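# Pull out the right-side yellow rod and turn it flat

## Task

Take the yellow rod closest to the right arm, slide it outward until it stops at full extension, then rotate it by a quarter turn so the figures mounted on it end up lying flat.

## Robot and tools

Robot: two six-joint arms, left_arm and right_arm, each ending in a two-finger gripper with a fisheye wrist camera (cam_left_wrist, cam_right_wrist, both 672x504). In the scene frame the origin sits at table-top height halfway between the nominal bases, +x points out over the table, +z points up, and left_arm is on the +y side. Calibrated bases: left_arm at (-0.028, +0.289, +0.027) m, right_arm at (-0.040, -0.349, +0.007) m, each with a very small yaw. A camera stand is fixed to the floor behind the arms. Hand positions, hand orientations and wrist-camera poses are reported in each arm's own base frame; fixed cameras and the table use the scene frame. Reported hand positions may be off by a few centimetres, more at long reach.

Joint order, used in every command row and every per-joint list in results: wrist pitch (joint4), shoulder (joint2), wrist yaw (joint5), wrist roll (joint6), elbow (joint3), waist (joint1). Stated ranges in rad: waist -2.618 to 3.054, shoulder 0.000 to 3.142, elbow 0.000 to 3.142, wrist pitch -1.571 to 1.571, wrist yaw -1.571 to 1.571, wrist roll -2.094 to 2.094; the true stops may differ by up to 0.059 rad.

A command row is one flat list of 14 numbers, each in [-1, 1], covering both arms even if one stays still: left_arm's six joints in the order above, then left_arm's opening, then the same seven for right_arm. The joint entries are offsets, not poses: they count from the arm's Joint targets as they were when the action (or move) began, not from the preceding row, and they are scaled so 1.0 equals 2.224 rad for waist, shoulder and elbow, and 8.485 rad for wrist pitch, wrist yaw and wrist roll. Sending the same offset in a later action therefore moves further again; sending 0 keeps the current targets. The opening entry is absolute: +1 fully open (0.094 m pad gap), -1 shut. A 0 there is a real command, so to leave a gripper alone resend its current value (see Tool commands).

execute_actions: actions is a list of actions; each action is a list of up to 15 rows, one per 1/30 s step; a short action repeats its final row to fill 15 steps. An empty list just returns state and images. cameras selects images (null or ["all"] for all, [] for none; an unknown name invalidates the call). An action is rejected for both arms if it would push a joint more than 0.059 rad beyond its range; the whole call is rejected if an action is malformed or the first one fails that check.

move: target is one 14-number row or a list of up to 15 rows; every row is an offset from the same starting Joint targets, not from the previous row. All joints travel together, so grippers trace curves, and nothing avoids obstacles or the other arm. speed is the top rate in rad/s of the joint with most to travel, 0.01 to 12.57, default 0.5, one value or one per target. blend (rad) rounds corners between listed targets; 0 stops at each. opening_speed (per second on the -1 to +1 scale, at least 0.2) ramps the finger command; use it to close gently. blocking=false returns after about 0.5 s while the move keeps going. Paths last at least 0.5 s; longer than 10 s they stop short. The result adds a move: line such as done, off_target (resting more than 0.035 rad from target), moving, held or fault, plus limits=held if steps were withheld. Neither done nor off_target tells you about contact.

wait: seconds from 0 to 10; arms hold their last command, a running move continues. stop: brakes a running move. zoom_image: camera (cam_left_wrist or cam_right_wrist) and region [x0, y0, x1, y1] in pixels from the image's top-left, at most 504 by 504, taken from the latest images. read_manual: section "licences", returns licence text only. finished_scene: scene is the current scene's number; irreversible, and the goal must hold with the robot let go.

Results give Joint positions (rad, then pad gap in m), Joint velocities ("within noise" when still), Joint targets (the base for your next offsets), Joint torques (N m, include the arm's own weight, offset and noisy; entries 2, 5 and 6 wrap at ±28), grip_measured (opening on the command scale, may read up to about 2.7 mm wide when empty), Tool commands, end_effector_position and end_effector_quat_wxyz (the point between the pads, about 1 cm behind the tips; fingers point along gripper +z and open along y), and step readings for execute_actions. "joint sent to its limit" means a joint was clipped at its stop; "joint command not followed" means the clearance check altered targets. Each control step keeps targets within 0.339 rad (big joints) or 2.2 rad (wrist joints) of measured angles, and targets that would put a gripper over 200 mm from its current spot are scaled back. Camera calibration lines give K, fisheye distortion and the world-to-camera transform; wrist camera pictures may lag while moving.

Gripping: the gripper squeezes about 50 to 64 N per pad once commanded about 0.05 (0.11 for small or round parts) below the touch reading; release by commanding well above grip_measured.

Avoid: hitting the table, fixtures or heavy objects; fast contact or targets deep past a contact (both press harder); letting the arms touch or a gripper close on the other arm's fingers; straining a camera cable; dropping or releasing a moving part. An arm blocked by something keeps pushing, so command its targets back past its Joint positions. Holding loads, long stretched poses or pushing against stops heat motors: MOTOR HOT appears at 75 °C, an OVER-TEMPERATURE FAULT at 90 °C folds and disables that arm, and at 100 °C it goes limp.

Each tool is called after "Emit:" by a JSON object that holds its "api" and its "payload", one argument or row to a line.

## Session

Emit:
{"api": "execute_actions", "payload": {
  "actions": []
}}

Scene clock: 0.00 s.
left_arm: end_effector_position=(+0.4028, +0.0079, +0.1249) grip_measured=+1.000 end_effector_quat_wxyz=(+0.625, -0.028, +0.778, +0.057) | right_arm: end_effector_position=(+0.4019, -0.0301, +0.1142) grip_measured=+1.000 end_effector_quat_wxyz=(+0.608, +0.063, +0.791, -0.024)
Joint names: [wrist pitch, shoulder, wrist yaw, wrist roll, elbow, waist]
Joint positions: left_arm=[0.966 1.539 -0.191 0.014 0.356 -0.068 0.094] | right_arm=[0.914 1.54 0.073 0.059 0.363 -0.045 0.094]
Joint velocities: within noise
Joint torques (N m): no reading
Heat: left arm: 47 °C; right arm: 43 °C.
Joint targets: left_arm=[0.959 1.536 -0.192 0.014 0.359 -0.068] | right_arm=[0.904 1.537 0.071 0.060 0.366 -0.045]
Tool commands: left_gripper/opening=+1.0 right_gripper/opening=+1.0

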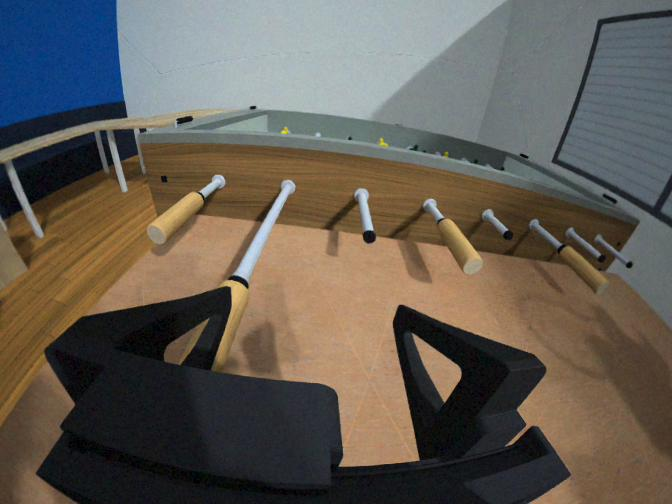

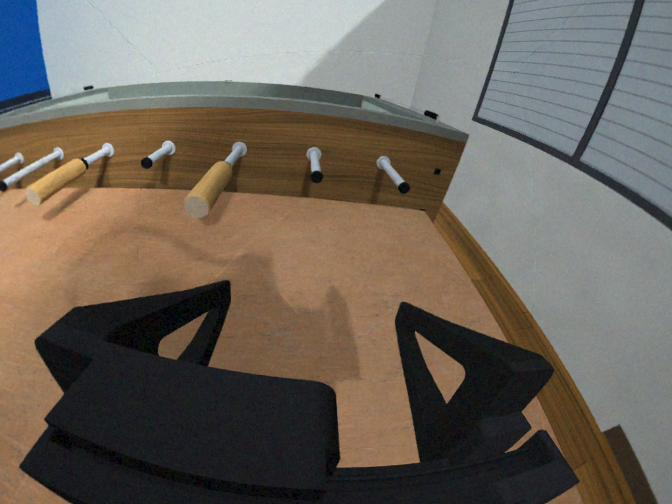

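Emit:
{"api": "move", "payload": {
  "target": [0,0,0,0,0,0,1,0.0695,0.3165,0.0265,-0.0071,0.1713,0.1461,1],
  "speed": 0.8,
  "cameras": ["cam_right_wrist"]
}}

Scene clock: 64.70 s.
left_arm: end_effector_position=(+0.4028, +0.0079, +0.1249) grip_measured=+1.000 end_effector_quat_wxyz=(+0.625, -0.028, +0.778, +0.057) | right_arm: end_effector_position=(+0.4965, +0.0890, +0.0786) grip_measured=+1.000 end_effector_quat_wxyz=(+0.693, +0.003, +0.720, -0.008)
Joint names: [wrist pitch, shoulder, wrist yaw, wrist roll, elbow, waist]
Joint positions: left_arm=[0.966 1.539 -0.191 0.014 0.356 -0.068 0.094] | right_arm=[1.455 2.225 0.295 0.004 0.73 0.28 0.094]
Joint velocities: within noise
Joint torques (N m): left_arm=[1.84 -6.37 -0.04 0.02 5.31 -0.1] | right_arm=[2.08 -7.16 0.03 -0.01 4.96 0.09]
Heat: left arm: 46 °C; right arm: 44 °C.
Joint targets: left_arm=[0.959 1.536 -0.192 0.014 0.359 -0.068] | right_arm=[1.494 2.241 0.296 0.000 0.747 0.280]
move: off_target (right_arm); right_arm: the wrist pitch is farthest, 0.038 rad from its target
camera_calibration:
cam_right_wrist: T_world_to_cam=[[-0.0571599, -0.980642, 0.18728, 0.0915231], [-0.435321, -0.144334, -0.88863, 0.330687], [0.898459, -0.132321, -0.418644, -0.281548], [0, 0, 0, 1]] pos_world=[0.402146, 0.100226, 0.15885]
Images, in order (width x height): cam_right_wrist 672x504.

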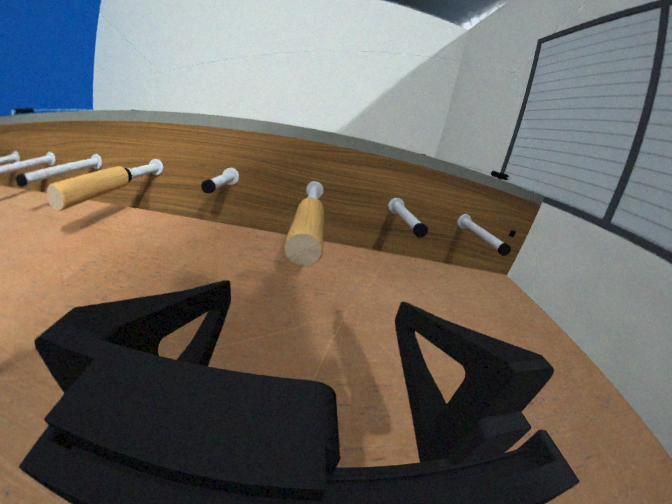

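Emit:
{"api": "move", "payload": {
  "target": [
    [0,0,0,0,0,0,1,0,0,0.0032,-0.1851,0,0.0147,1],
    [0,0,0,0,0,0,1,-0.0304,0.0742,-0.0049,-0.1851,0.1992,-0.0159,1]
  ],
  "speed": [1.5,0.5],
  "cameras": ["cam_right_wrist"]
}}

Emit:
{"api": "zoom_image", "payload": {
  "camera": "cam_right_wrist",
  "region": [100, 100, 500, 400]
}}

Scene clock: 85.67 s.
left_arm: end_effector_position=(+0.4028, +0.0079, +0.1249) grip_measured=+1.000 end_effector_quat_wxyz=(+0.625, -0.028, +0.778, +0.057) | right_arm: end_effector_position=(+0.5903, +0.1039, +0.1002) grip_measured=+1.000 end_effector_quat_wxyz=(+0.505, -0.487, +0.497, -0.510)
Joint names: [wrist pitch, shoulder, wrist yaw, wrist roll, elbow, waist]
Joint positions: left_arm=[0.966 1.539 -0.191 0.014 0.356 -0.068 0.094] | right_arm=[1.245 2.381 0.267 -1.574 1.169 0.252 0.094]
Joint velocities: within noise
Joint torques (N m): left_arm=[1.85 -6.37 -0.05 0.01 5.38 -0.05] | right_arm=[1.62 -8.79 -0.09 0.05 6.72 -0.62]
Heat: left arm: 46 °C; right arm: 45 °C.
Joint targets: left_arm=[0.959 1.536 -0.192 0.014 0.359 -0.068] | right_arm=[1.235 2.406 0.254 -1.571 1.190 0.245]
move: done
camera_calibration:
cam_right_wrist: T_world_to_cam=[[-0.0777408, 0.174373, 0.981606, -0.0799612], [-0.416853, -0.900076, 0.126876, 0.358738], [0.905643, -0.399322, 0.142661, -0.387663], [0, 0, 0, 1]] pos_world=[0.49441, 0.182032, 0.0882792]
Images, in order (width x height): cam_right_wrist 672x504.

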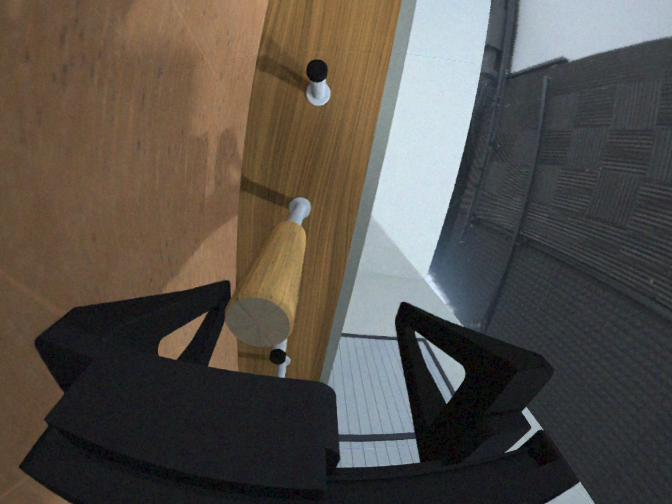

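Scaled by 1.260 from the camera's 672x504 image, which has a finer 960x720 frame.

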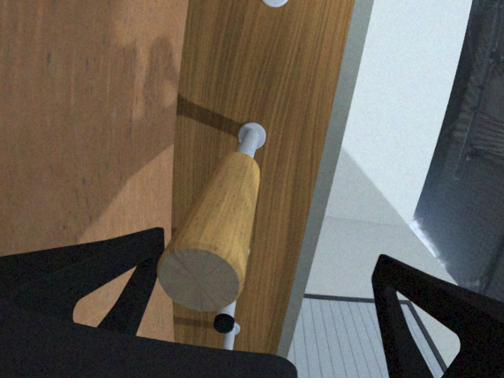

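Emit:
{"api": "move", "payload": {
  "target": [0,0,0,0,0,0,1,0.0006,0.0162,-0.0006,0,0,-0.0022,1],
  "speed": 0.3,
  "cameras": ["cam_right_wrist"]
}}

Scene clock: 102.00 s.
left_arm: end_effector_position=(+0.4028, +0.0079, +0.1249) grip_measured=+1.000 end_effector_quat_wxyz=(+0.625, -0.028, +0.778, +0.057) | right_arm: end_effector_position=(+0.5896, +0.1020, +0.0776) grip_measured=+1.000 end_effector_quat_wxyz=(+0.493, -0.499, +0.504, -0.503)
Joint names: [wrist pitch, shoulder, wrist yaw, wrist roll, elbow, waist]
Joint positions: left_arm=[0.966 1.539 -0.191 0.014 0.356 -0.068 0.094] | right_arm=[1.245 2.42 0.262 -1.574 1.169 0.248 0.094]
Joint velocities: within noise
Joint torques (N m): left_arm=[1.84 -6.41 -0.06 0.01 5.34 -0.03] | right_arm=[1.66 -8.94 -0.12 0.05 6.56 -0.7]
Heat: left arm: 45 °C; right arm: 45 °C.
Joint targets: left_arm=[0.959 1.536 -0.192 0.014 0.359 -0.068] | right_arm=[1.241 2.442 0.249 -1.571 1.190 0.240]
move: done
camera_calibration:
cam_right_wrist: T_world_to_cam=[[-0.0401335, 0.184113, 0.982085, -0.0807095], [-0.410829, -0.898995, 0.151747, 0.353981], [0.910829, -0.397379, 0.111719, -0.385446], [0, 0, 0, 1]] pos_world=[0.493262, 0.179919, 0.0686094]
Images, in order (width x height): cam_right_wrist 672x504.

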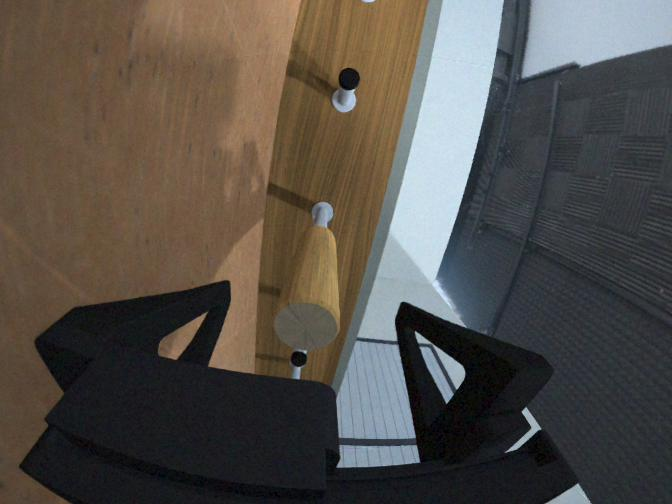

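Emit:
{"api": "move", "payload": {
  "target": [0,0,0,0,0,0,1,0,0,0,0,0,0,-0.9],
  "opening_speed": 1.5,
  "cameras": []
}}

Emit:
{"api": "move", "payload": {
  "target": [0,0,0,0,0,0,1,0,0,0,0.1851,0,0,-0.9],
  "speed": 1,
  "cameras": ["cam_right_wrist"]
}}

Scene clock: 110.30 s.
left_arm: end_effector_position=(+0.4028, +0.0079, +0.1249) grip_measured=+1.000 end_effector_quat_wxyz=(+0.625, -0.028, +0.778, +0.057) | right_arm: end_effector_position=(+0.5895, +0.1021, +0.0742) grip_measured=-0.311 end_effector_quat_wxyz=(+0.490, -0.503, +0.505, -0.502)
Joint names: [wrist pitch, shoulder, wrist yaw, wrist roll, elbow, waist]
Joint positions: left_arm=[0.966 1.539 -0.191 0.014 0.356 -0.068 0.094] | right_arm=[1.237 2.423 0.262 -1.576 1.169 0.248 0.032]
Joint velocities: within noise
Joint torques (N m): left_arm=[1.84 -6.35 -0.03 0.01 5.37 -0.02] | right_arm=[1.76 -9.26 -0.1 0.06 6.54 -0.7]
Heat: left arm: 45 °C; right arm: 45 °C.
Joint targets: left_arm=[0.959 1.536 -0.192 0.014 0.359 -0.068] | right_arm=[1.241 2.443 0.249 -1.571 1.190 0.240]
move: done
No camera images: "cameras" was empty.

Scene clock: 112.83 s.
left_arm: end_effector_position=(+0.4028, +0.0079, +0.1249) grip_measured=+1.000 end_effector_quat_wxyz=(+0.625, -0.028, +0.778, +0.057) | right_arm: end_effector_position=(+0.5899, +0.1048, +0.0765) grip_measured=-0.311 end_effector_quat_wxyz=(+0.704, -0.015, +0.710, -0.008)
Joint names: [wrist pitch, shoulder, wrist yaw, wrist roll, elbow, waist]
Joint positions: left_arm=[0.966 1.539 -0.191 0.014 0.356 -0.068 0.094] | right_arm=[1.247 2.423 0.234 -0.031 1.169 0.244 0.032]
Joint velocities: within noise
Joint torques (N m): left_arm=[1.85 -6.35 -0.05 0 5.33 -0.06] | right_arm=[1.68 -9.28 0.2 0.37 6.54 -0.35]
Heat: left arm: 45 °C; right arm: 46 °C.
Joint targets: left_arm=[0.959 1.536 -0.192 0.014 0.359 -0.068] | right_arm=[1.241 2.443 0.249 0.000 1.190 0.240]
move: done
camera_calibration:
cam_right_wrist: T_world_to_cam=[[-0.0382813, -0.976909, 0.210199, 0.0993944], [-0.403713, -0.177301, -0.897541, 0.357226], [0.914084, -0.119219, -0.387604, -0.377337], [0, 0, 0, 1]] pos_world=[0.49294, 0.11545, 0.153476]
Images, in order (width x height): cam_right_wrist 672x504.

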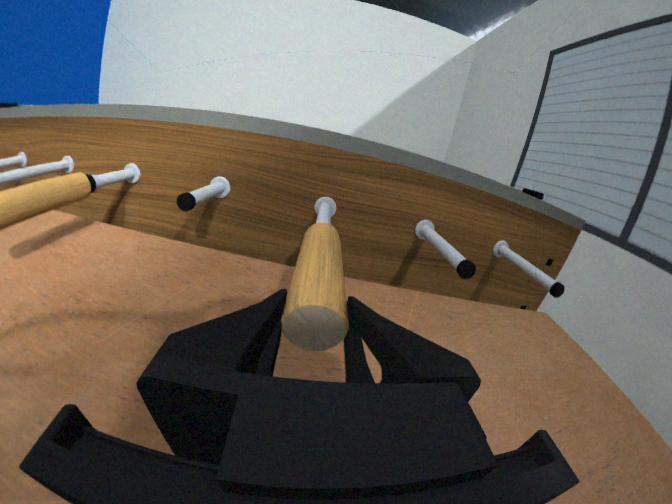

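Emit:
{"api": "move", "payload": {
  "target": [
    [0,0,0,0,0,0,1,0.0082,-0.0564,0.0046,0.004,-0.1048,0.0170,-0.9],
    [0,0,0,0,0,0,1,0.0112,-0.1107,0.0086,0.0061,-0.1931,0.0331,-0.9]
  ],
  "speed": 0.3,
  "blend": 0.03,
  "cameras": ["cam_right_wrist"]
}}

Scene clock: 158.07 s.
left_arm: end_effector_position=(+0.4028, +0.0079, +0.1249) grip_measured=+1.000 end_effector_quat_wxyz=(+0.625, -0.028, +0.778, +0.057) | right_arm: end_effector_position=(+0.5046, +0.1044, +0.0729) grip_measured=-0.311 end_effector_quat_wxyz=(+0.676, -0.005, +0.737, +0.000)
Joint names: [wrist pitch, shoulder, wrist yaw, wrist roll, elbow, waist]
Joint positions: left_arm=[0.966 1.539 -0.191 0.014 0.356 -0.068 0.094] | right_arm=[1.348 2.216 0.296 0.019 0.778 0.304 0.032]
Joint velocities: within noise
Joint torques (N m): left_arm=[1.84 -6.39 -0.06 0 5.37 -0.06] | right_arm=[1.62 -10.29 0.35 0.36 2.66 0.84]
Heat: left arm: 45 °C; right arm: 45 °C.
Joint targets: left_arm=[0.959 1.536 -0.192 0.014 0.359 -0.068] | right_arm=[1.336 2.196 0.322 0.051 0.761 0.313]
move: done
camera_calibration:
cam_right_wrist: T_world_to_cam=[[-0.0258781, -0.981657, 0.188891, 0.0923726], [-0.473924, -0.154324, -0.866937, 0.350243], [0.880185, -0.111955, -0.461237, -0.278984], [0, 0, 0, 1]] pos_world=[0.413937, 0.113495, 0.157513]
Images, in order (width x height): cam_right_wrist 672x504.

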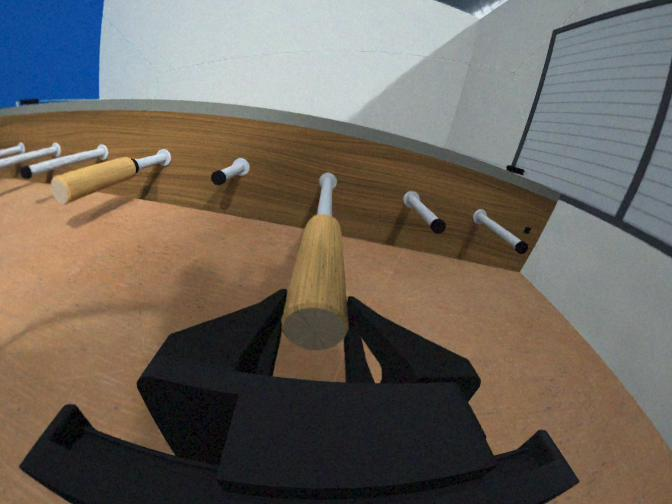

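Emit:
{"api": "move", "payload": {
  "target": [0,0,0,0,0,0,1,-0.0251,-0.1083,0.0046,0.0069,-0.0798,0.0214,-0.9],
  "speed": 0.25,
  "cameras": ["cam_right_wrist"]
}}

Scene clock: 166.40 s.
left_arm: end_effector_position=(+0.4028, +0.0079, +0.1249) grip_measured=+1.000 end_effector_quat_wxyz=(+0.625, -0.028, +0.778, +0.057) | right_arm: end_effector_position=(+0.4582, +0.1040, +0.0739) grip_measured=-0.311 end_effector_quat_wxyz=(+0.624, -0.001, +0.782, -0.001)
Joint names: [wrist pitch, shoulder, wrist yaw, wrist roll, elbow, waist]
Joint positions: left_arm=[0.966 1.539 -0.191 0.014 0.356 -0.068 0.094] | right_arm=[1.144 1.99 0.342 0.078 0.609 0.35 0.032]
Joint velocities: within noise
Joint torques (N m): left_arm=[1.84 -6.35 -0.05 0.01 5.34 -0.06] | right_arm=[1.54 -10.11 0.31 0.35 2.39 1.01]
Heat: left arm: 45 °C; right arm: 45 °C.
Joint targets: left_arm=[0.959 1.536 -0.192 0.014 0.359 -0.068] | right_arm=[1.123 1.955 0.361 0.110 0.583 0.361]
move: done
camera_calibration:
cam_right_wrist: T_world_to_cam=[[-0.00891153, -0.982296, 0.187123, 0.0830312], [-0.589711, -0.145963, -0.794314, 0.375943], [0.807565, -0.117427, -0.57797, -0.195362], [0, 0, 0, 1]] pos_world=[0.380205, 0.113494, 0.170166]
Images, in order (width x height): cam_right_wrist 672x504.

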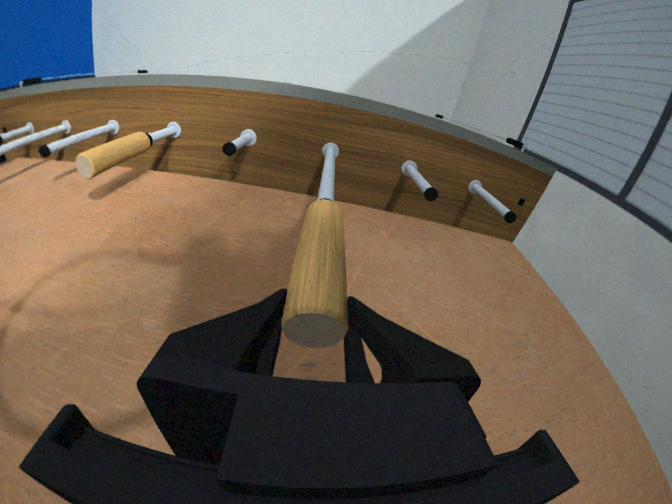

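Emit:
{"api": "move", "payload": {
  "target": [0,0,0,0,0,0,1,-0.0494,-0.1352,0.0028,0.0106,-0.0369,0.0231,-0.9],
  "speed": 0.25,
  "cameras": ["cam_right_wrist"]
}}

Scene clock: 179.43 s.
left_arm: end_effector_position=(+0.4028, +0.0079, +0.1249) grip_measured=+1.000 end_effector_quat_wxyz=(+0.625, -0.028, +0.778, +0.057) | right_arm: end_effector_position=(+0.4513, +0.1017, +0.0837) grip_measured=-0.311 end_effector_quat_wxyz=(+0.567, +0.020, +0.823, +0.012)
Joint names: [wrist pitch, shoulder, wrist yaw, wrist roll, elbow, waist]
Joint positions: left_arm=[0.966 1.539 -0.191 0.014 0.356 -0.068 0.094] | right_arm=[0.775 1.81 0.322 0.173 0.65 0.343 0.032]
Joint velocities: within noise
Joint torques (N m): left_arm=[1.84 -6.38 -0.05 0 5.34 -0.05] | right_arm=[1.04 -19.7 0.8 0.3 -5.87 6.2]
Heat: left arm: 44 °C; right arm: 46 °C.
Joint targets: left_arm=[0.959 1.536 -0.192 0.014 0.359 -0.068] | right_arm=[0.704 1.654 0.385 0.200 0.501 0.412]
move: off_target (right_arm); right_arm: the shoulder is farthest, 0.156 rad from its target
camera_calibration:
cam_right_wrist: T_world_to_cam=[[-0.00101067, -0.989869, 0.141981, 0.0798579], [-0.697386, -0.10106, -0.709535, 0.416221], [0.716695, -0.0997328, -0.690219, -0.135707], [0, 0, 0, 1]] pos_world=[0.387608, 0.107577, 0.190317]
Images, in order (width x height): cam_right_wrist 672x504.

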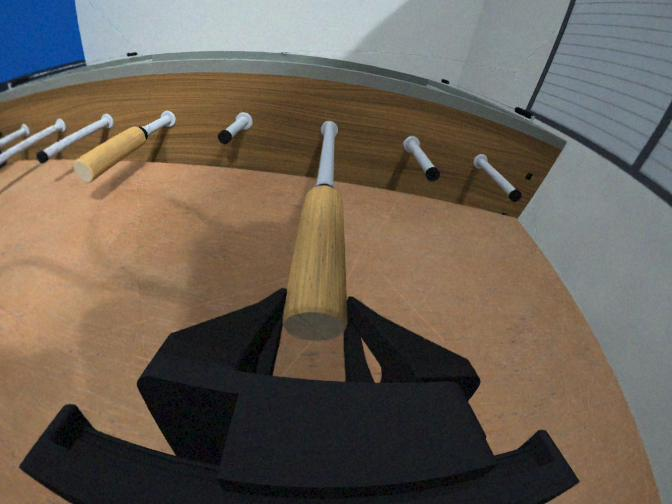

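Emit:
{"api": "move", "payload": {
  "target": [0,0,0,0,0,0,1,0.0395,0.1082,-0.0022,-0.0085,0.0295,-0.0185,-0.9],
  "speed": 0.4,
  "cameras": []
}}

Emit:
{"api": "move", "payload": {
  "target": [0,0,0,0,0,0,1,0,0,0,0,0,0,0.6],
  "opening_speed": 2,
  "cameras": ["cam_right_wrist"]
}}

Scene clock: 196.00 s.
left_arm: end_effector_position=(+0.4028, +0.0079, +0.1249) grip_measured=+1.000 end_effector_quat_wxyz=(+0.625, -0.028, +0.778, +0.057) | right_arm: end_effector_position=(+0.4553, +0.1024, +0.0771) grip_measured=-0.311 end_effector_quat_wxyz=(+0.598, +0.019, +0.801, +0.013)
Joint names: [wrist pitch, shoulder, wrist yaw, wrist roll, elbow, waist]
Joint positions: left_arm=[0.966 1.539 -0.191 0.014 0.356 -0.068 0.094] | right_arm=[0.983 1.907 0.331 0.148 0.62 0.345 0.032]
Joint velocities: within noise
Joint torques (N m): left_arm=[1.84 -6.31 -0.04 0.01 5.34 -0.1] | right_arm=[2.2 -7.97 0.48 -0.22 0.87 2.36]
Heat: left arm: 44 °C; right arm: 53 °C.
Joint targets: left_arm=[0.959 1.536 -0.192 0.014 0.359 -0.068] | right_arm=[1.039 1.895 0.366 0.128 0.567 0.371]
move: off_target (right_arm); right_arm: the wrist pitch is farthest, 0.057 rad from its target
No camera images: "cameras" was empty.

Scene clock: 197.03 s.
left_arm: end_effector_position=(+0.4028, +0.0079, +0.1249) grip_measured=+1.000 end_effector_quat_wxyz=(+0.625, -0.028, +0.778, +0.057) | right_arm: end_effector_position=(+0.4456, +0.1031, +0.0755) grip_measured=+0.598 end_effector_quat_wxyz=(+0.604, +0.015, +0.797, +0.004)
Joint names: [wrist pitch, shoulder, wrist yaw, wrist roll, elbow, waist]
Joint positions: left_arm=[0.966 1.539 -0.191 0.014 0.356 -0.068 0.094] | right_arm=[1.032 1.906 0.364 0.133 0.58 0.366 0.075]
Joint velocities: within noise
Joint torques (N m): left_arm=[1.85 -6.38 -0.04 0.01 5.3 -0.05] | right_arm=[1.74 -7.68 0.1 -0.05 3.55 0.5]
Heat: left arm: 44 °C; right arm: 52 °C.
Joint targets: left_arm=[0.959 1.536 -0.192 0.014 0.359 -0.068] | right_arm=[1.039 1.895 0.366 0.128 0.567 0.371]
move: done
camera_calibration:
cam_right_wrist: T_world_to_cam=[[-0.0185541, -0.986854, 0.160545, 0.0885571], [-0.631526, -0.112919, -0.767088, 0.382866], [0.775133, -0.115621, -0.621129, -0.166849], [0, 0, 0, 1]] pos_world=[0.372763, 0.111335, 0.17584]
Images, in order (width x height): cam_right_wrist 672x504.

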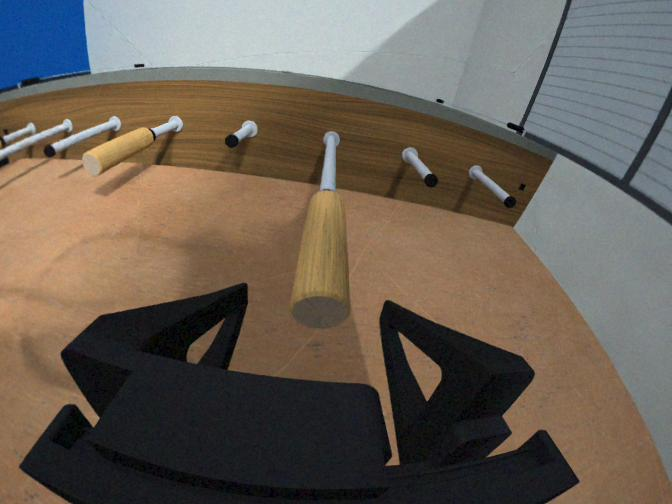

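Emit:
{"api": "finished_scene", "payload": {
  "scene": 1
}}

The scene is finished: the task was done.


## Next scene

The same job, from a new start.

Emit:
{"api": "execute_actions", "payload": {
  "actions": []
}}

Scene clock: 0.00 s.
left_arm: end_effector_position=(+0.4067, +0.0376, +0.1163) grip_measured=+1.000 end_effector_quat_wxyz=(+0.597, -0.093, +0.793, +0.071) | right_arm: end_effector_position=(+0.3928, -0.0048, +0.1143) grip_measured=+1.000 end_effector_quat_wxyz=(+0.608, +0.033, +0.793, -0.013)
Joint names: [wrist pitch, shoulder, wrist yaw, wrist roll, elbow, waist]
Joint positions: left_arm=[0.845 1.542 -0.242 -0.068 0.409 -0.016 0.094] | right_arm=[0.909 1.498 0.082 0.042 0.325 0.023 0.094]
Joint velocities: within noise
Joint torques (N m): no reading
Heat: left arm: 43 °C; right arm: 40 °C.
Joint targets: left_arm=[0.833 1.540 -0.243 -0.068 0.411 -0.016] | right_arm=[0.899 1.495 0.080 0.043 0.328 0.023]
Tool commands: left_gripper/opening=+1.0 right_gripper/opening=+1.0
camera_calibration:
cam_left_wrist: T_world_to_cam=[[0.207287, -0.962694, 0.173931, -0.0790407], [-0.569143, -0.263281, -0.778948, 0.366677], [0.795681, 0.062474, -0.602485, -0.132805], [0, 0, 0, 1]] pos_world=[0.330746, 0.0287439, 0.219357]
cam_right_wrist: T_world_to_cam=[[-0.0674914, -0.98389, 0.165543, -0.00657283], [-0.627243, -0.0871895, -0.773928, 0.366259], [0.775894, -0.156069, -0.611254, -0.115862], [0, 0, 0, 1]] pos_world=[0.319186, 0.0073845, 0.213725]

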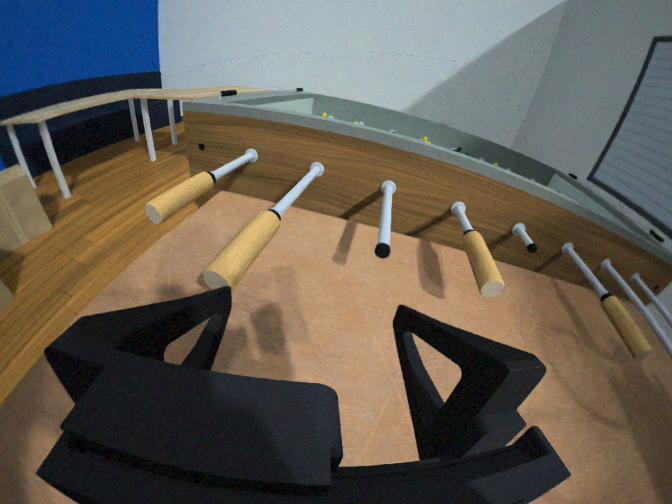

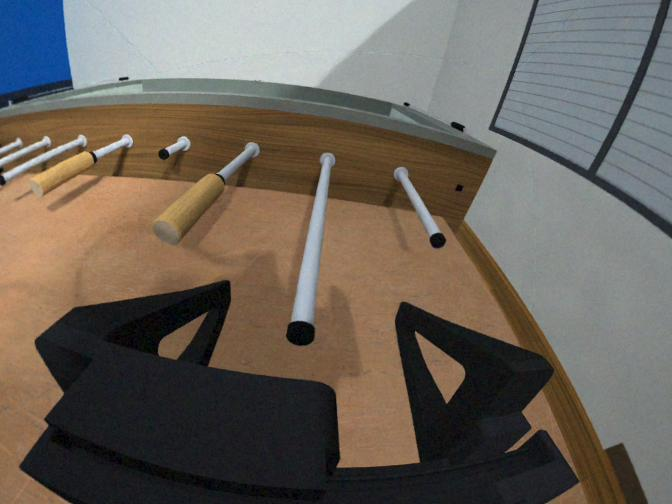

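Emit:
{"api": "move", "payload": {
  "target": [
    [0,0,0,0,0,0,1,0,-0.045,0,0,0,0,1],
    [0,0,0,0,0,0,1,0.0015,0.1202,0.0501,-0.0051,0.1223,0.2138,1]
  ],
  "speed": 0.8,
  "blend": 0.05,
  "cameras": ["cam_right_wrist"]
}}

Scene clock: 31.07 s.
left_arm: end_effector_position=(+0.4067, +0.0376, +0.1163) grip_measured=+1.000 end_effector_quat_wxyz=(+0.597, -0.093, +0.793, +0.071) | right_arm: end_effector_position=(+0.4252, +0.1332, +0.1151) grip_measured=+1.000 end_effector_quat_wxyz=(+0.618, -0.043, +0.784, -0.047)
Joint names: [wrist pitch, shoulder, wrist yaw, wrist roll, elbow, waist]
Joint positions: left_arm=[0.845 1.542 -0.242 -0.068 0.409 -0.016 0.094] | right_arm=[0.905 1.75 0.503 0.002 0.576 0.498 0.094]
Joint velocities: within noise
Joint torques (N m): left_arm=[1.85 -6.53 -0.07 0.01 5.48 -0.06] | right_arm=[1.76 -5.22 0.18 -0.02 6.95 0.08]
Heat: left arm: 43 °C; right arm: 41 °C.
Joint targets: left_arm=[0.833 1.540 -0.243 -0.068 0.411 -0.016] | right_arm=[0.911 1.763 0.505 0.000 0.600 0.498]
move: done
camera_calibration:
cam_right_wrist: T_world_to_cam=[[0.00295126, -0.951756, 0.306842, 0.0808911], [-0.597573, -0.247709, -0.762592, 0.406671], [0.801809, -0.18111, -0.569475, -0.131512], [0, 0, 0, 1]] pos_world=[0.348224, 0.153907, 0.21041]
Images, in order (width x height): cam_right_wrist 672x504.

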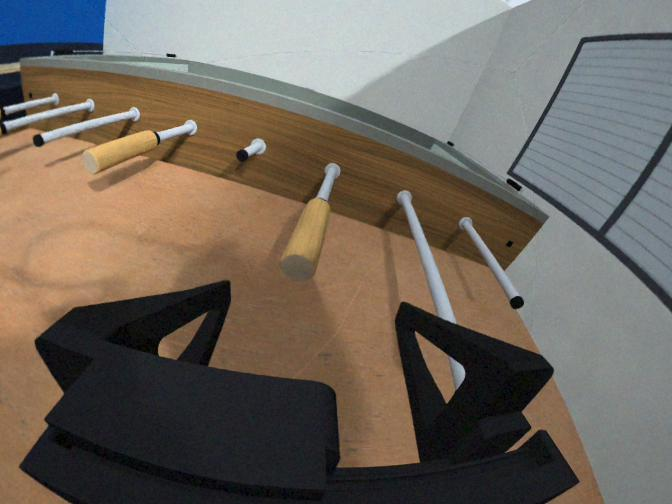

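Emit:
{"api": "move", "payload": {
  "target": [
    [0,0,0,0,0,0,1,0.0298,0.1129,0.0147,-0.1851,0.0225,0.0274,1],
    [0,0,0,0,0,0,1,0.0554,0.2720,0,-0.1851,0.1740,-0.0331,1]
  ],
  "speed": [1.5,0.6],
  "cameras": ["cam_right_wrist"]
}}

Scene clock: 51.03 s.
left_arm: end_effector_position=(+0.4067, +0.0376, +0.1163) grip_measured=+1.000 end_effector_quat_wxyz=(+0.597, -0.093, +0.793, +0.071) | right_arm: end_effector_position=(+0.5262, +0.1438, +0.0749) grip_measured=+1.000 end_effector_quat_wxyz=(+0.470, -0.484, +0.524, -0.520)
Joint names: [wrist pitch, shoulder, wrist yaw, wrist roll, elbow, waist]
Joint positions: left_arm=[0.845 1.542 -0.242 -0.068 0.409 -0.016 0.094] | right_arm=[1.351 2.343 0.519 -1.572 0.971 0.43 0.094]
Joint velocities: within noise
Joint torques (N m): left_arm=[1.85 -6.5 -0.07 0.02 5.48 -0.03] | right_arm=[1.97 -7.94 -0.09 0.02 5.39 -0.43]
Heat: left arm: 43 °C; right arm: 43 °C.
Joint targets: left_arm=[0.833 1.540 -0.243 -0.068 0.411 -0.016] | right_arm=[1.381 2.368 0.505 -1.571 0.987 0.425]
move: done
camera_calibration:
cam_right_wrist: T_world_to_cam=[[-0.014577, 0.191564, 0.981372, -0.102733], [-0.475331, -0.86481, 0.16175, 0.394201], [0.879686, -0.464119, 0.103663, -0.284141], [0, 0, 0, 1]] pos_world=[0.435833, 0.228714, 0.0665116]
Images, in order (width x height): cam_right_wrist 672x504.

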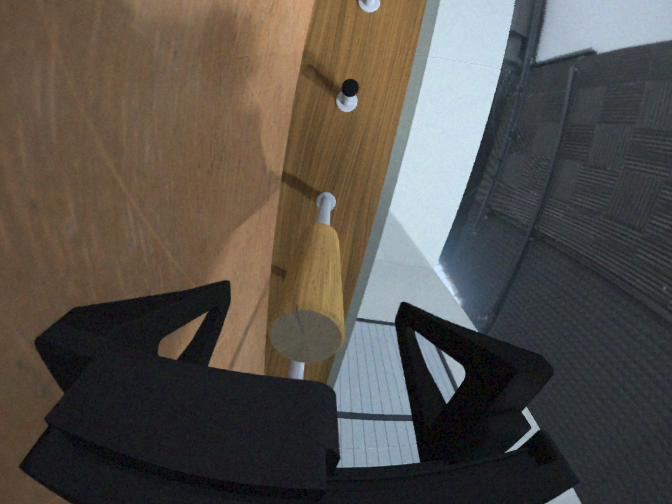

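Emit:
{"api": "move", "payload": {
  "target": [0,0,0,0,0,0,1,0,0,0,0,0,0,-0.9],
  "opening_speed": 1.5,
  "cameras": []
}}

Emit:
{"api": "move", "payload": {
  "target": [0,0,0,0,0,0,1,0,0,0,0.187,0,0,-0.9],
  "speed": 1.2,
  "cameras": ["cam_right_wrist"]
}}

Scene clock: 60.00 s.
left_arm: end_effector_position=(+0.4067, +0.0376, +0.1163) grip_measured=+1.000 end_effector_quat_wxyz=(+0.597, -0.093, +0.793, +0.071) | right_arm: end_effector_position=(+0.5260, +0.1442, +0.0723) grip_measured=-0.309 end_effector_quat_wxyz=(+0.469, -0.487, +0.523, -0.519)
Joint names: [wrist pitch, shoulder, wrist yaw, wrist roll, elbow, waist]
Joint positions: left_arm=[0.845 1.542 -0.242 -0.068 0.409 -0.016 0.094] | right_arm=[1.354 2.349 0.517 -1.574 0.971 0.43 0.032]
Joint velocities: within noise
Joint torques (N m): left_arm=[1.87 -6.49 -0.07 0.01 5.5 -0.09] | right_arm=[1.95 -8.42 -0.07 0.04 5.35 -0.42]
Heat: left arm: 43 °C; right arm: 45 °C.
Joint targets: left_arm=[0.833 1.540 -0.243 -0.068 0.411 -0.016] | right_arm=[1.381 2.368 0.505 -1.571 0.987 0.425]
move: done
No camera images: "cameras" was empty.

Scene clock: 62.33 s.
left_arm: end_effector_position=(+0.4067, +0.0376, +0.1163) grip_measured=+1.000 end_effector_quat_wxyz=(+0.597, -0.093, +0.793, +0.071) | right_arm: end_effector_position=(+0.5263, +0.1478, +0.0699) grip_measured=-0.309 end_effector_quat_wxyz=(+0.696, +0.012, +0.717, -0.034)
Joint names: [wrist pitch, shoulder, wrist yaw, wrist roll, elbow, waist]
Joint positions: left_arm=[0.845 1.542 -0.242 -0.068 0.409 -0.016 0.094] | right_arm=[1.348 2.351 0.494 -0.017 0.971 0.429 0.032]
Joint velocities: within noise
Joint torques (N m): left_arm=[1.86 -6.48 -0.07 0.01 5.49 -0.08] | right_arm=[2 -8.58 0.17 0.37 5.35 -0.38]
Heat: left arm: 43 °C; right arm: 45 °C.
Joint targets: left_arm=[0.833 1.540 -0.243 -0.068 0.411 -0.016] | right_arm=[1.381 2.368 0.505 0.016 0.987 0.424]
move: done
camera_calibration:
cam_right_wrist: T_world_to_cam=[[-0.107076, -0.971599, 0.21102, 0.175803], [-0.434079, -0.145261, -0.889086, 0.343879], [0.894489, -0.186799, -0.406197, -0.295019], [0, 0, 0, 1]] pos_world=[0.431986, 0.165653, 0.148805]
Images, in order (width x height): cam_right_wrist 672x504.

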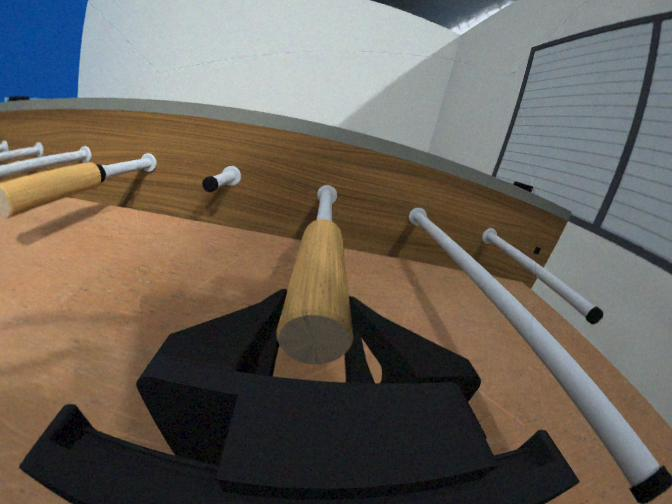

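Emit:
{"api": "move", "payload": {
  "target": [
    [0,0,0,0,0,0,1,-0.0099,-0.0685,0.0053,0.0061,-0.0755,0.0237,-0.9],
    [0,0,0,0,0,0,1,-0.0306,-0.1447,0.0103,0.0146,-0.1268,0.0467,-0.9]
  ],
  "speed": 0.3,
  "blend": 0.03,
  "cameras": ["cam_right_wrist"]
}}

Scene clock: 80.27 s.
left_arm: end_effector_position=(+0.4067, +0.0376, +0.1163) grip_measured=+1.000 end_effector_quat_wxyz=(+0.597, -0.093, +0.793, +0.071) | right_arm: end_effector_position=(+0.4589, +0.1498, +0.0686) grip_measured=-0.309 end_effector_quat_wxyz=(+0.631, +0.020, +0.775, -0.031)
Joint names: [wrist pitch, shoulder, wrist yaw, wrist roll, elbow, waist]
Joint positions: left_arm=[0.845 1.542 -0.242 -0.068 0.409 -0.016 0.094] | right_arm=[1.116 2.079 0.582 0.114 0.718 0.52 0.032]
Joint velocities: within noise
Joint torques (N m): left_arm=[1.87 -6.5 -0.07 0 5.53 -0.02] | right_arm=[1.72 -10.77 0.25 0.29 3.25 0.76]
Heat: left arm: 43 °C; right arm: 46 °C.
Joint targets: left_arm=[0.833 1.540 -0.243 -0.068 0.411 -0.016] | right_arm=[1.122 2.046 0.593 0.140 0.705 0.528]
move: done
camera_calibration:
cam_right_wrist: T_world_to_cam=[[-0.0815494, -0.975058, 0.206427, 0.159884], [-0.584056, -0.121075, -0.802633, 0.372941], [0.807607, -0.186019, -0.559615, -0.184602], [0, 0, 0, 1]] pos_world=[0.379943, 0.16671, 0.163024]
Images, in order (width x height): cam_right_wrist 672x504.

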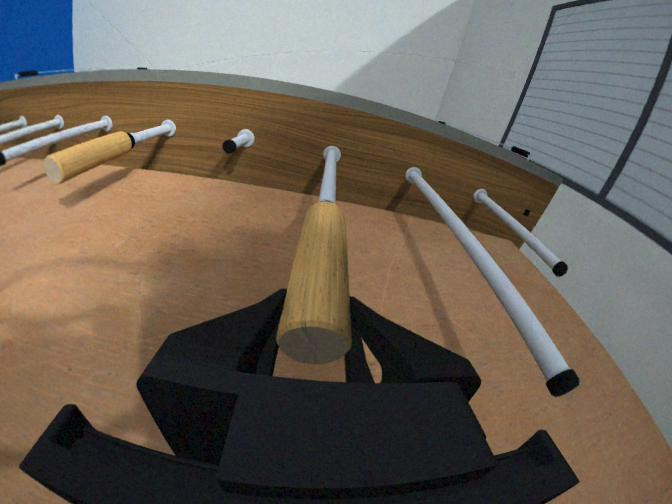

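Emit:
{"api": "move", "payload": {
  "target": [0,0,0,0,0,0,1,-0.036,-0.0908,0.0029,0.0126,-0.0256,0.0221,-0.9],
  "speed": 0.25,
  "cameras": []
}}

Scene clock: 86.80 s.
left_arm: end_effector_position=(+0.4067, +0.0376, +0.1163) grip_measured=+1.000 end_effector_quat_wxyz=(+0.597, -0.093, +0.793, +0.071) | right_arm: end_effector_position=(+0.4444, +0.1512, +0.0737) grip_measured=-0.309 end_effector_quat_wxyz=(+0.584, +0.028, +0.811, -0.017)
Joint names: [wrist pitch, shoulder, wrist yaw, wrist roll, elbow, waist]
Joint positions: left_arm=[0.845 1.542 -0.242 -0.068 0.409 -0.016 0.094] | right_arm=[0.835 1.926 0.561 0.217 0.708 0.532 0.032]
Joint velocities: within noise
Joint torques (N m): left_arm=[1.86 -6.5 -0.06 0.01 5.46 -0.03] | right_arm=[1.5 -14.28 0.78 0.34 0.54 4.14]
Heat: left arm: 43 °C; right arm: 45 °C.
Joint targets: left_arm=[0.833 1.540 -0.243 -0.068 0.411 -0.016] | right_arm=[0.816 1.844 0.617 0.247 0.649 0.578]
move: off_target (right_arm); right_arm: the shoulder is farthest, 0.082 rad from its target
No camera images: "cameras" was empty.

Emit:
{"api": "move", "payload": {
  "target": [0,0,0,0,0,0,1,0.019,0.05,-0.0016,-0.0063,0.014,-0.0125,-0.9],
  "speed": 0.4,
  "cameras": []
}}

Emit:
{"api": "move", "payload": {
  "target": [0,0,0,0,0,0,1,0,0,0,0,0,0,0.6],
  "opening_speed": 2,
  "cameras": ["cam_right_wrist"]
}}

Scene clock: 93.37 s.
left_arm: end_effector_position=(+0.4067, +0.0376, +0.1163) grip_measured=+1.000 end_effector_quat_wxyz=(+0.597, -0.093, +0.793, +0.071) | right_arm: end_effector_position=(+0.4460, +0.1516, +0.0710) grip_measured=-0.309 end_effector_quat_wxyz=(+0.595, +0.029, +0.803, -0.016)
Joint names: [wrist pitch, shoulder, wrist yaw, wrist roll, elbow, waist]
Joint positions: left_arm=[0.845 1.542 -0.242 -0.068 0.409 -0.016 0.094] | right_arm=[0.909 1.961 0.567 0.203 0.7 0.532 0.032]
Joint velocities: within noise
Joint torques (N m): left_arm=[1.86 -6.5 -0.05 0 5.5 -0.05] | right_arm=[2.28 -7.98 0.57 -0.11 3.12 1.58]
Heat: left arm: 43 °C; right arm: 45 °C.
Joint targets: left_arm=[0.833 1.540 -0.243 -0.068 0.411 -0.016] | right_arm=[0.977 1.955 0.604 0.193 0.680 0.550]
move: off_target (right_arm); right_arm: the wrist pitch is farthest, 0.069 rad from its target
No camera images: "cameras" was empty.

Scene clock: 94.37 s.
left_arm: end_effector_position=(+0.4067, +0.0376, +0.1163) grip_measured=+1.000 end_effector_quat_wxyz=(+0.597, -0.093, +0.793, +0.071) | right_arm: end_effector_position=(+0.4471, +0.1521, +0.0836) grip_measured=+0.598 end_effector_quat_wxyz=(+0.616, +0.041, +0.786, -0.015)
Joint names: [wrist pitch, shoulder, wrist yaw, wrist roll, elbow, waist]
Joint positions: left_arm=[0.845 1.542 -0.242 -0.068 0.409 -0.016 0.094] | right_arm=[0.97 1.961 0.599 0.198 0.697 0.543 0.075]
Joint velocities: within noise
Joint torques (N m): left_arm=[1.87 -6.5 -0.06 0.02 5.49 -0.03] | right_arm=[1.71 -8.03 0.2 -0.05 3.4 0.66]
Heat: left arm: 43 °C; right arm: 45 °C.
Joint targets: left_arm=[0.833 1.540 -0.243 -0.068 0.411 -0.016] | right_arm=[0.977 1.955 0.604 0.193 0.679 0.550]
move: done
camera_calibration:
cam_right_wrist: T_world_to_cam=[[-0.0876365, -0.983571, 0.15782, 0.166094], [-0.612449, -0.0717495, -0.787248, 0.382345], [0.785638, -0.165648, -0.596099, -0.156468], [0, 0, 0, 1]] pos_world=[0.37165, 0.16488, 0.181517]
Images, in order (width x height): cam_right_wrist 672x504.

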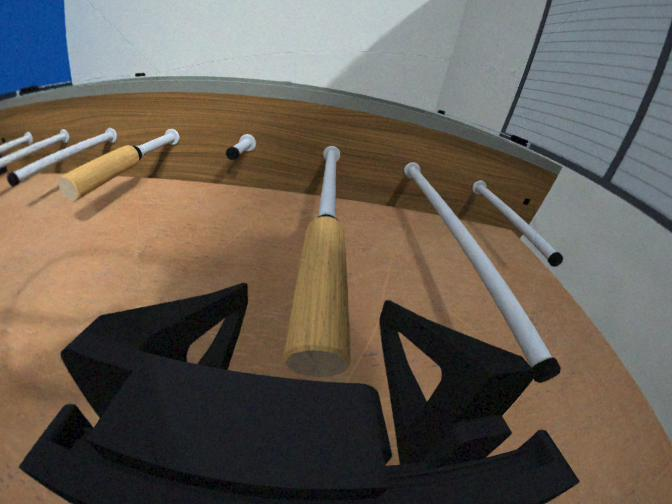

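Emit:
{"api": "finished_scene", "payload": {
  "scene": 2
}}

The scene is finished: the task was done.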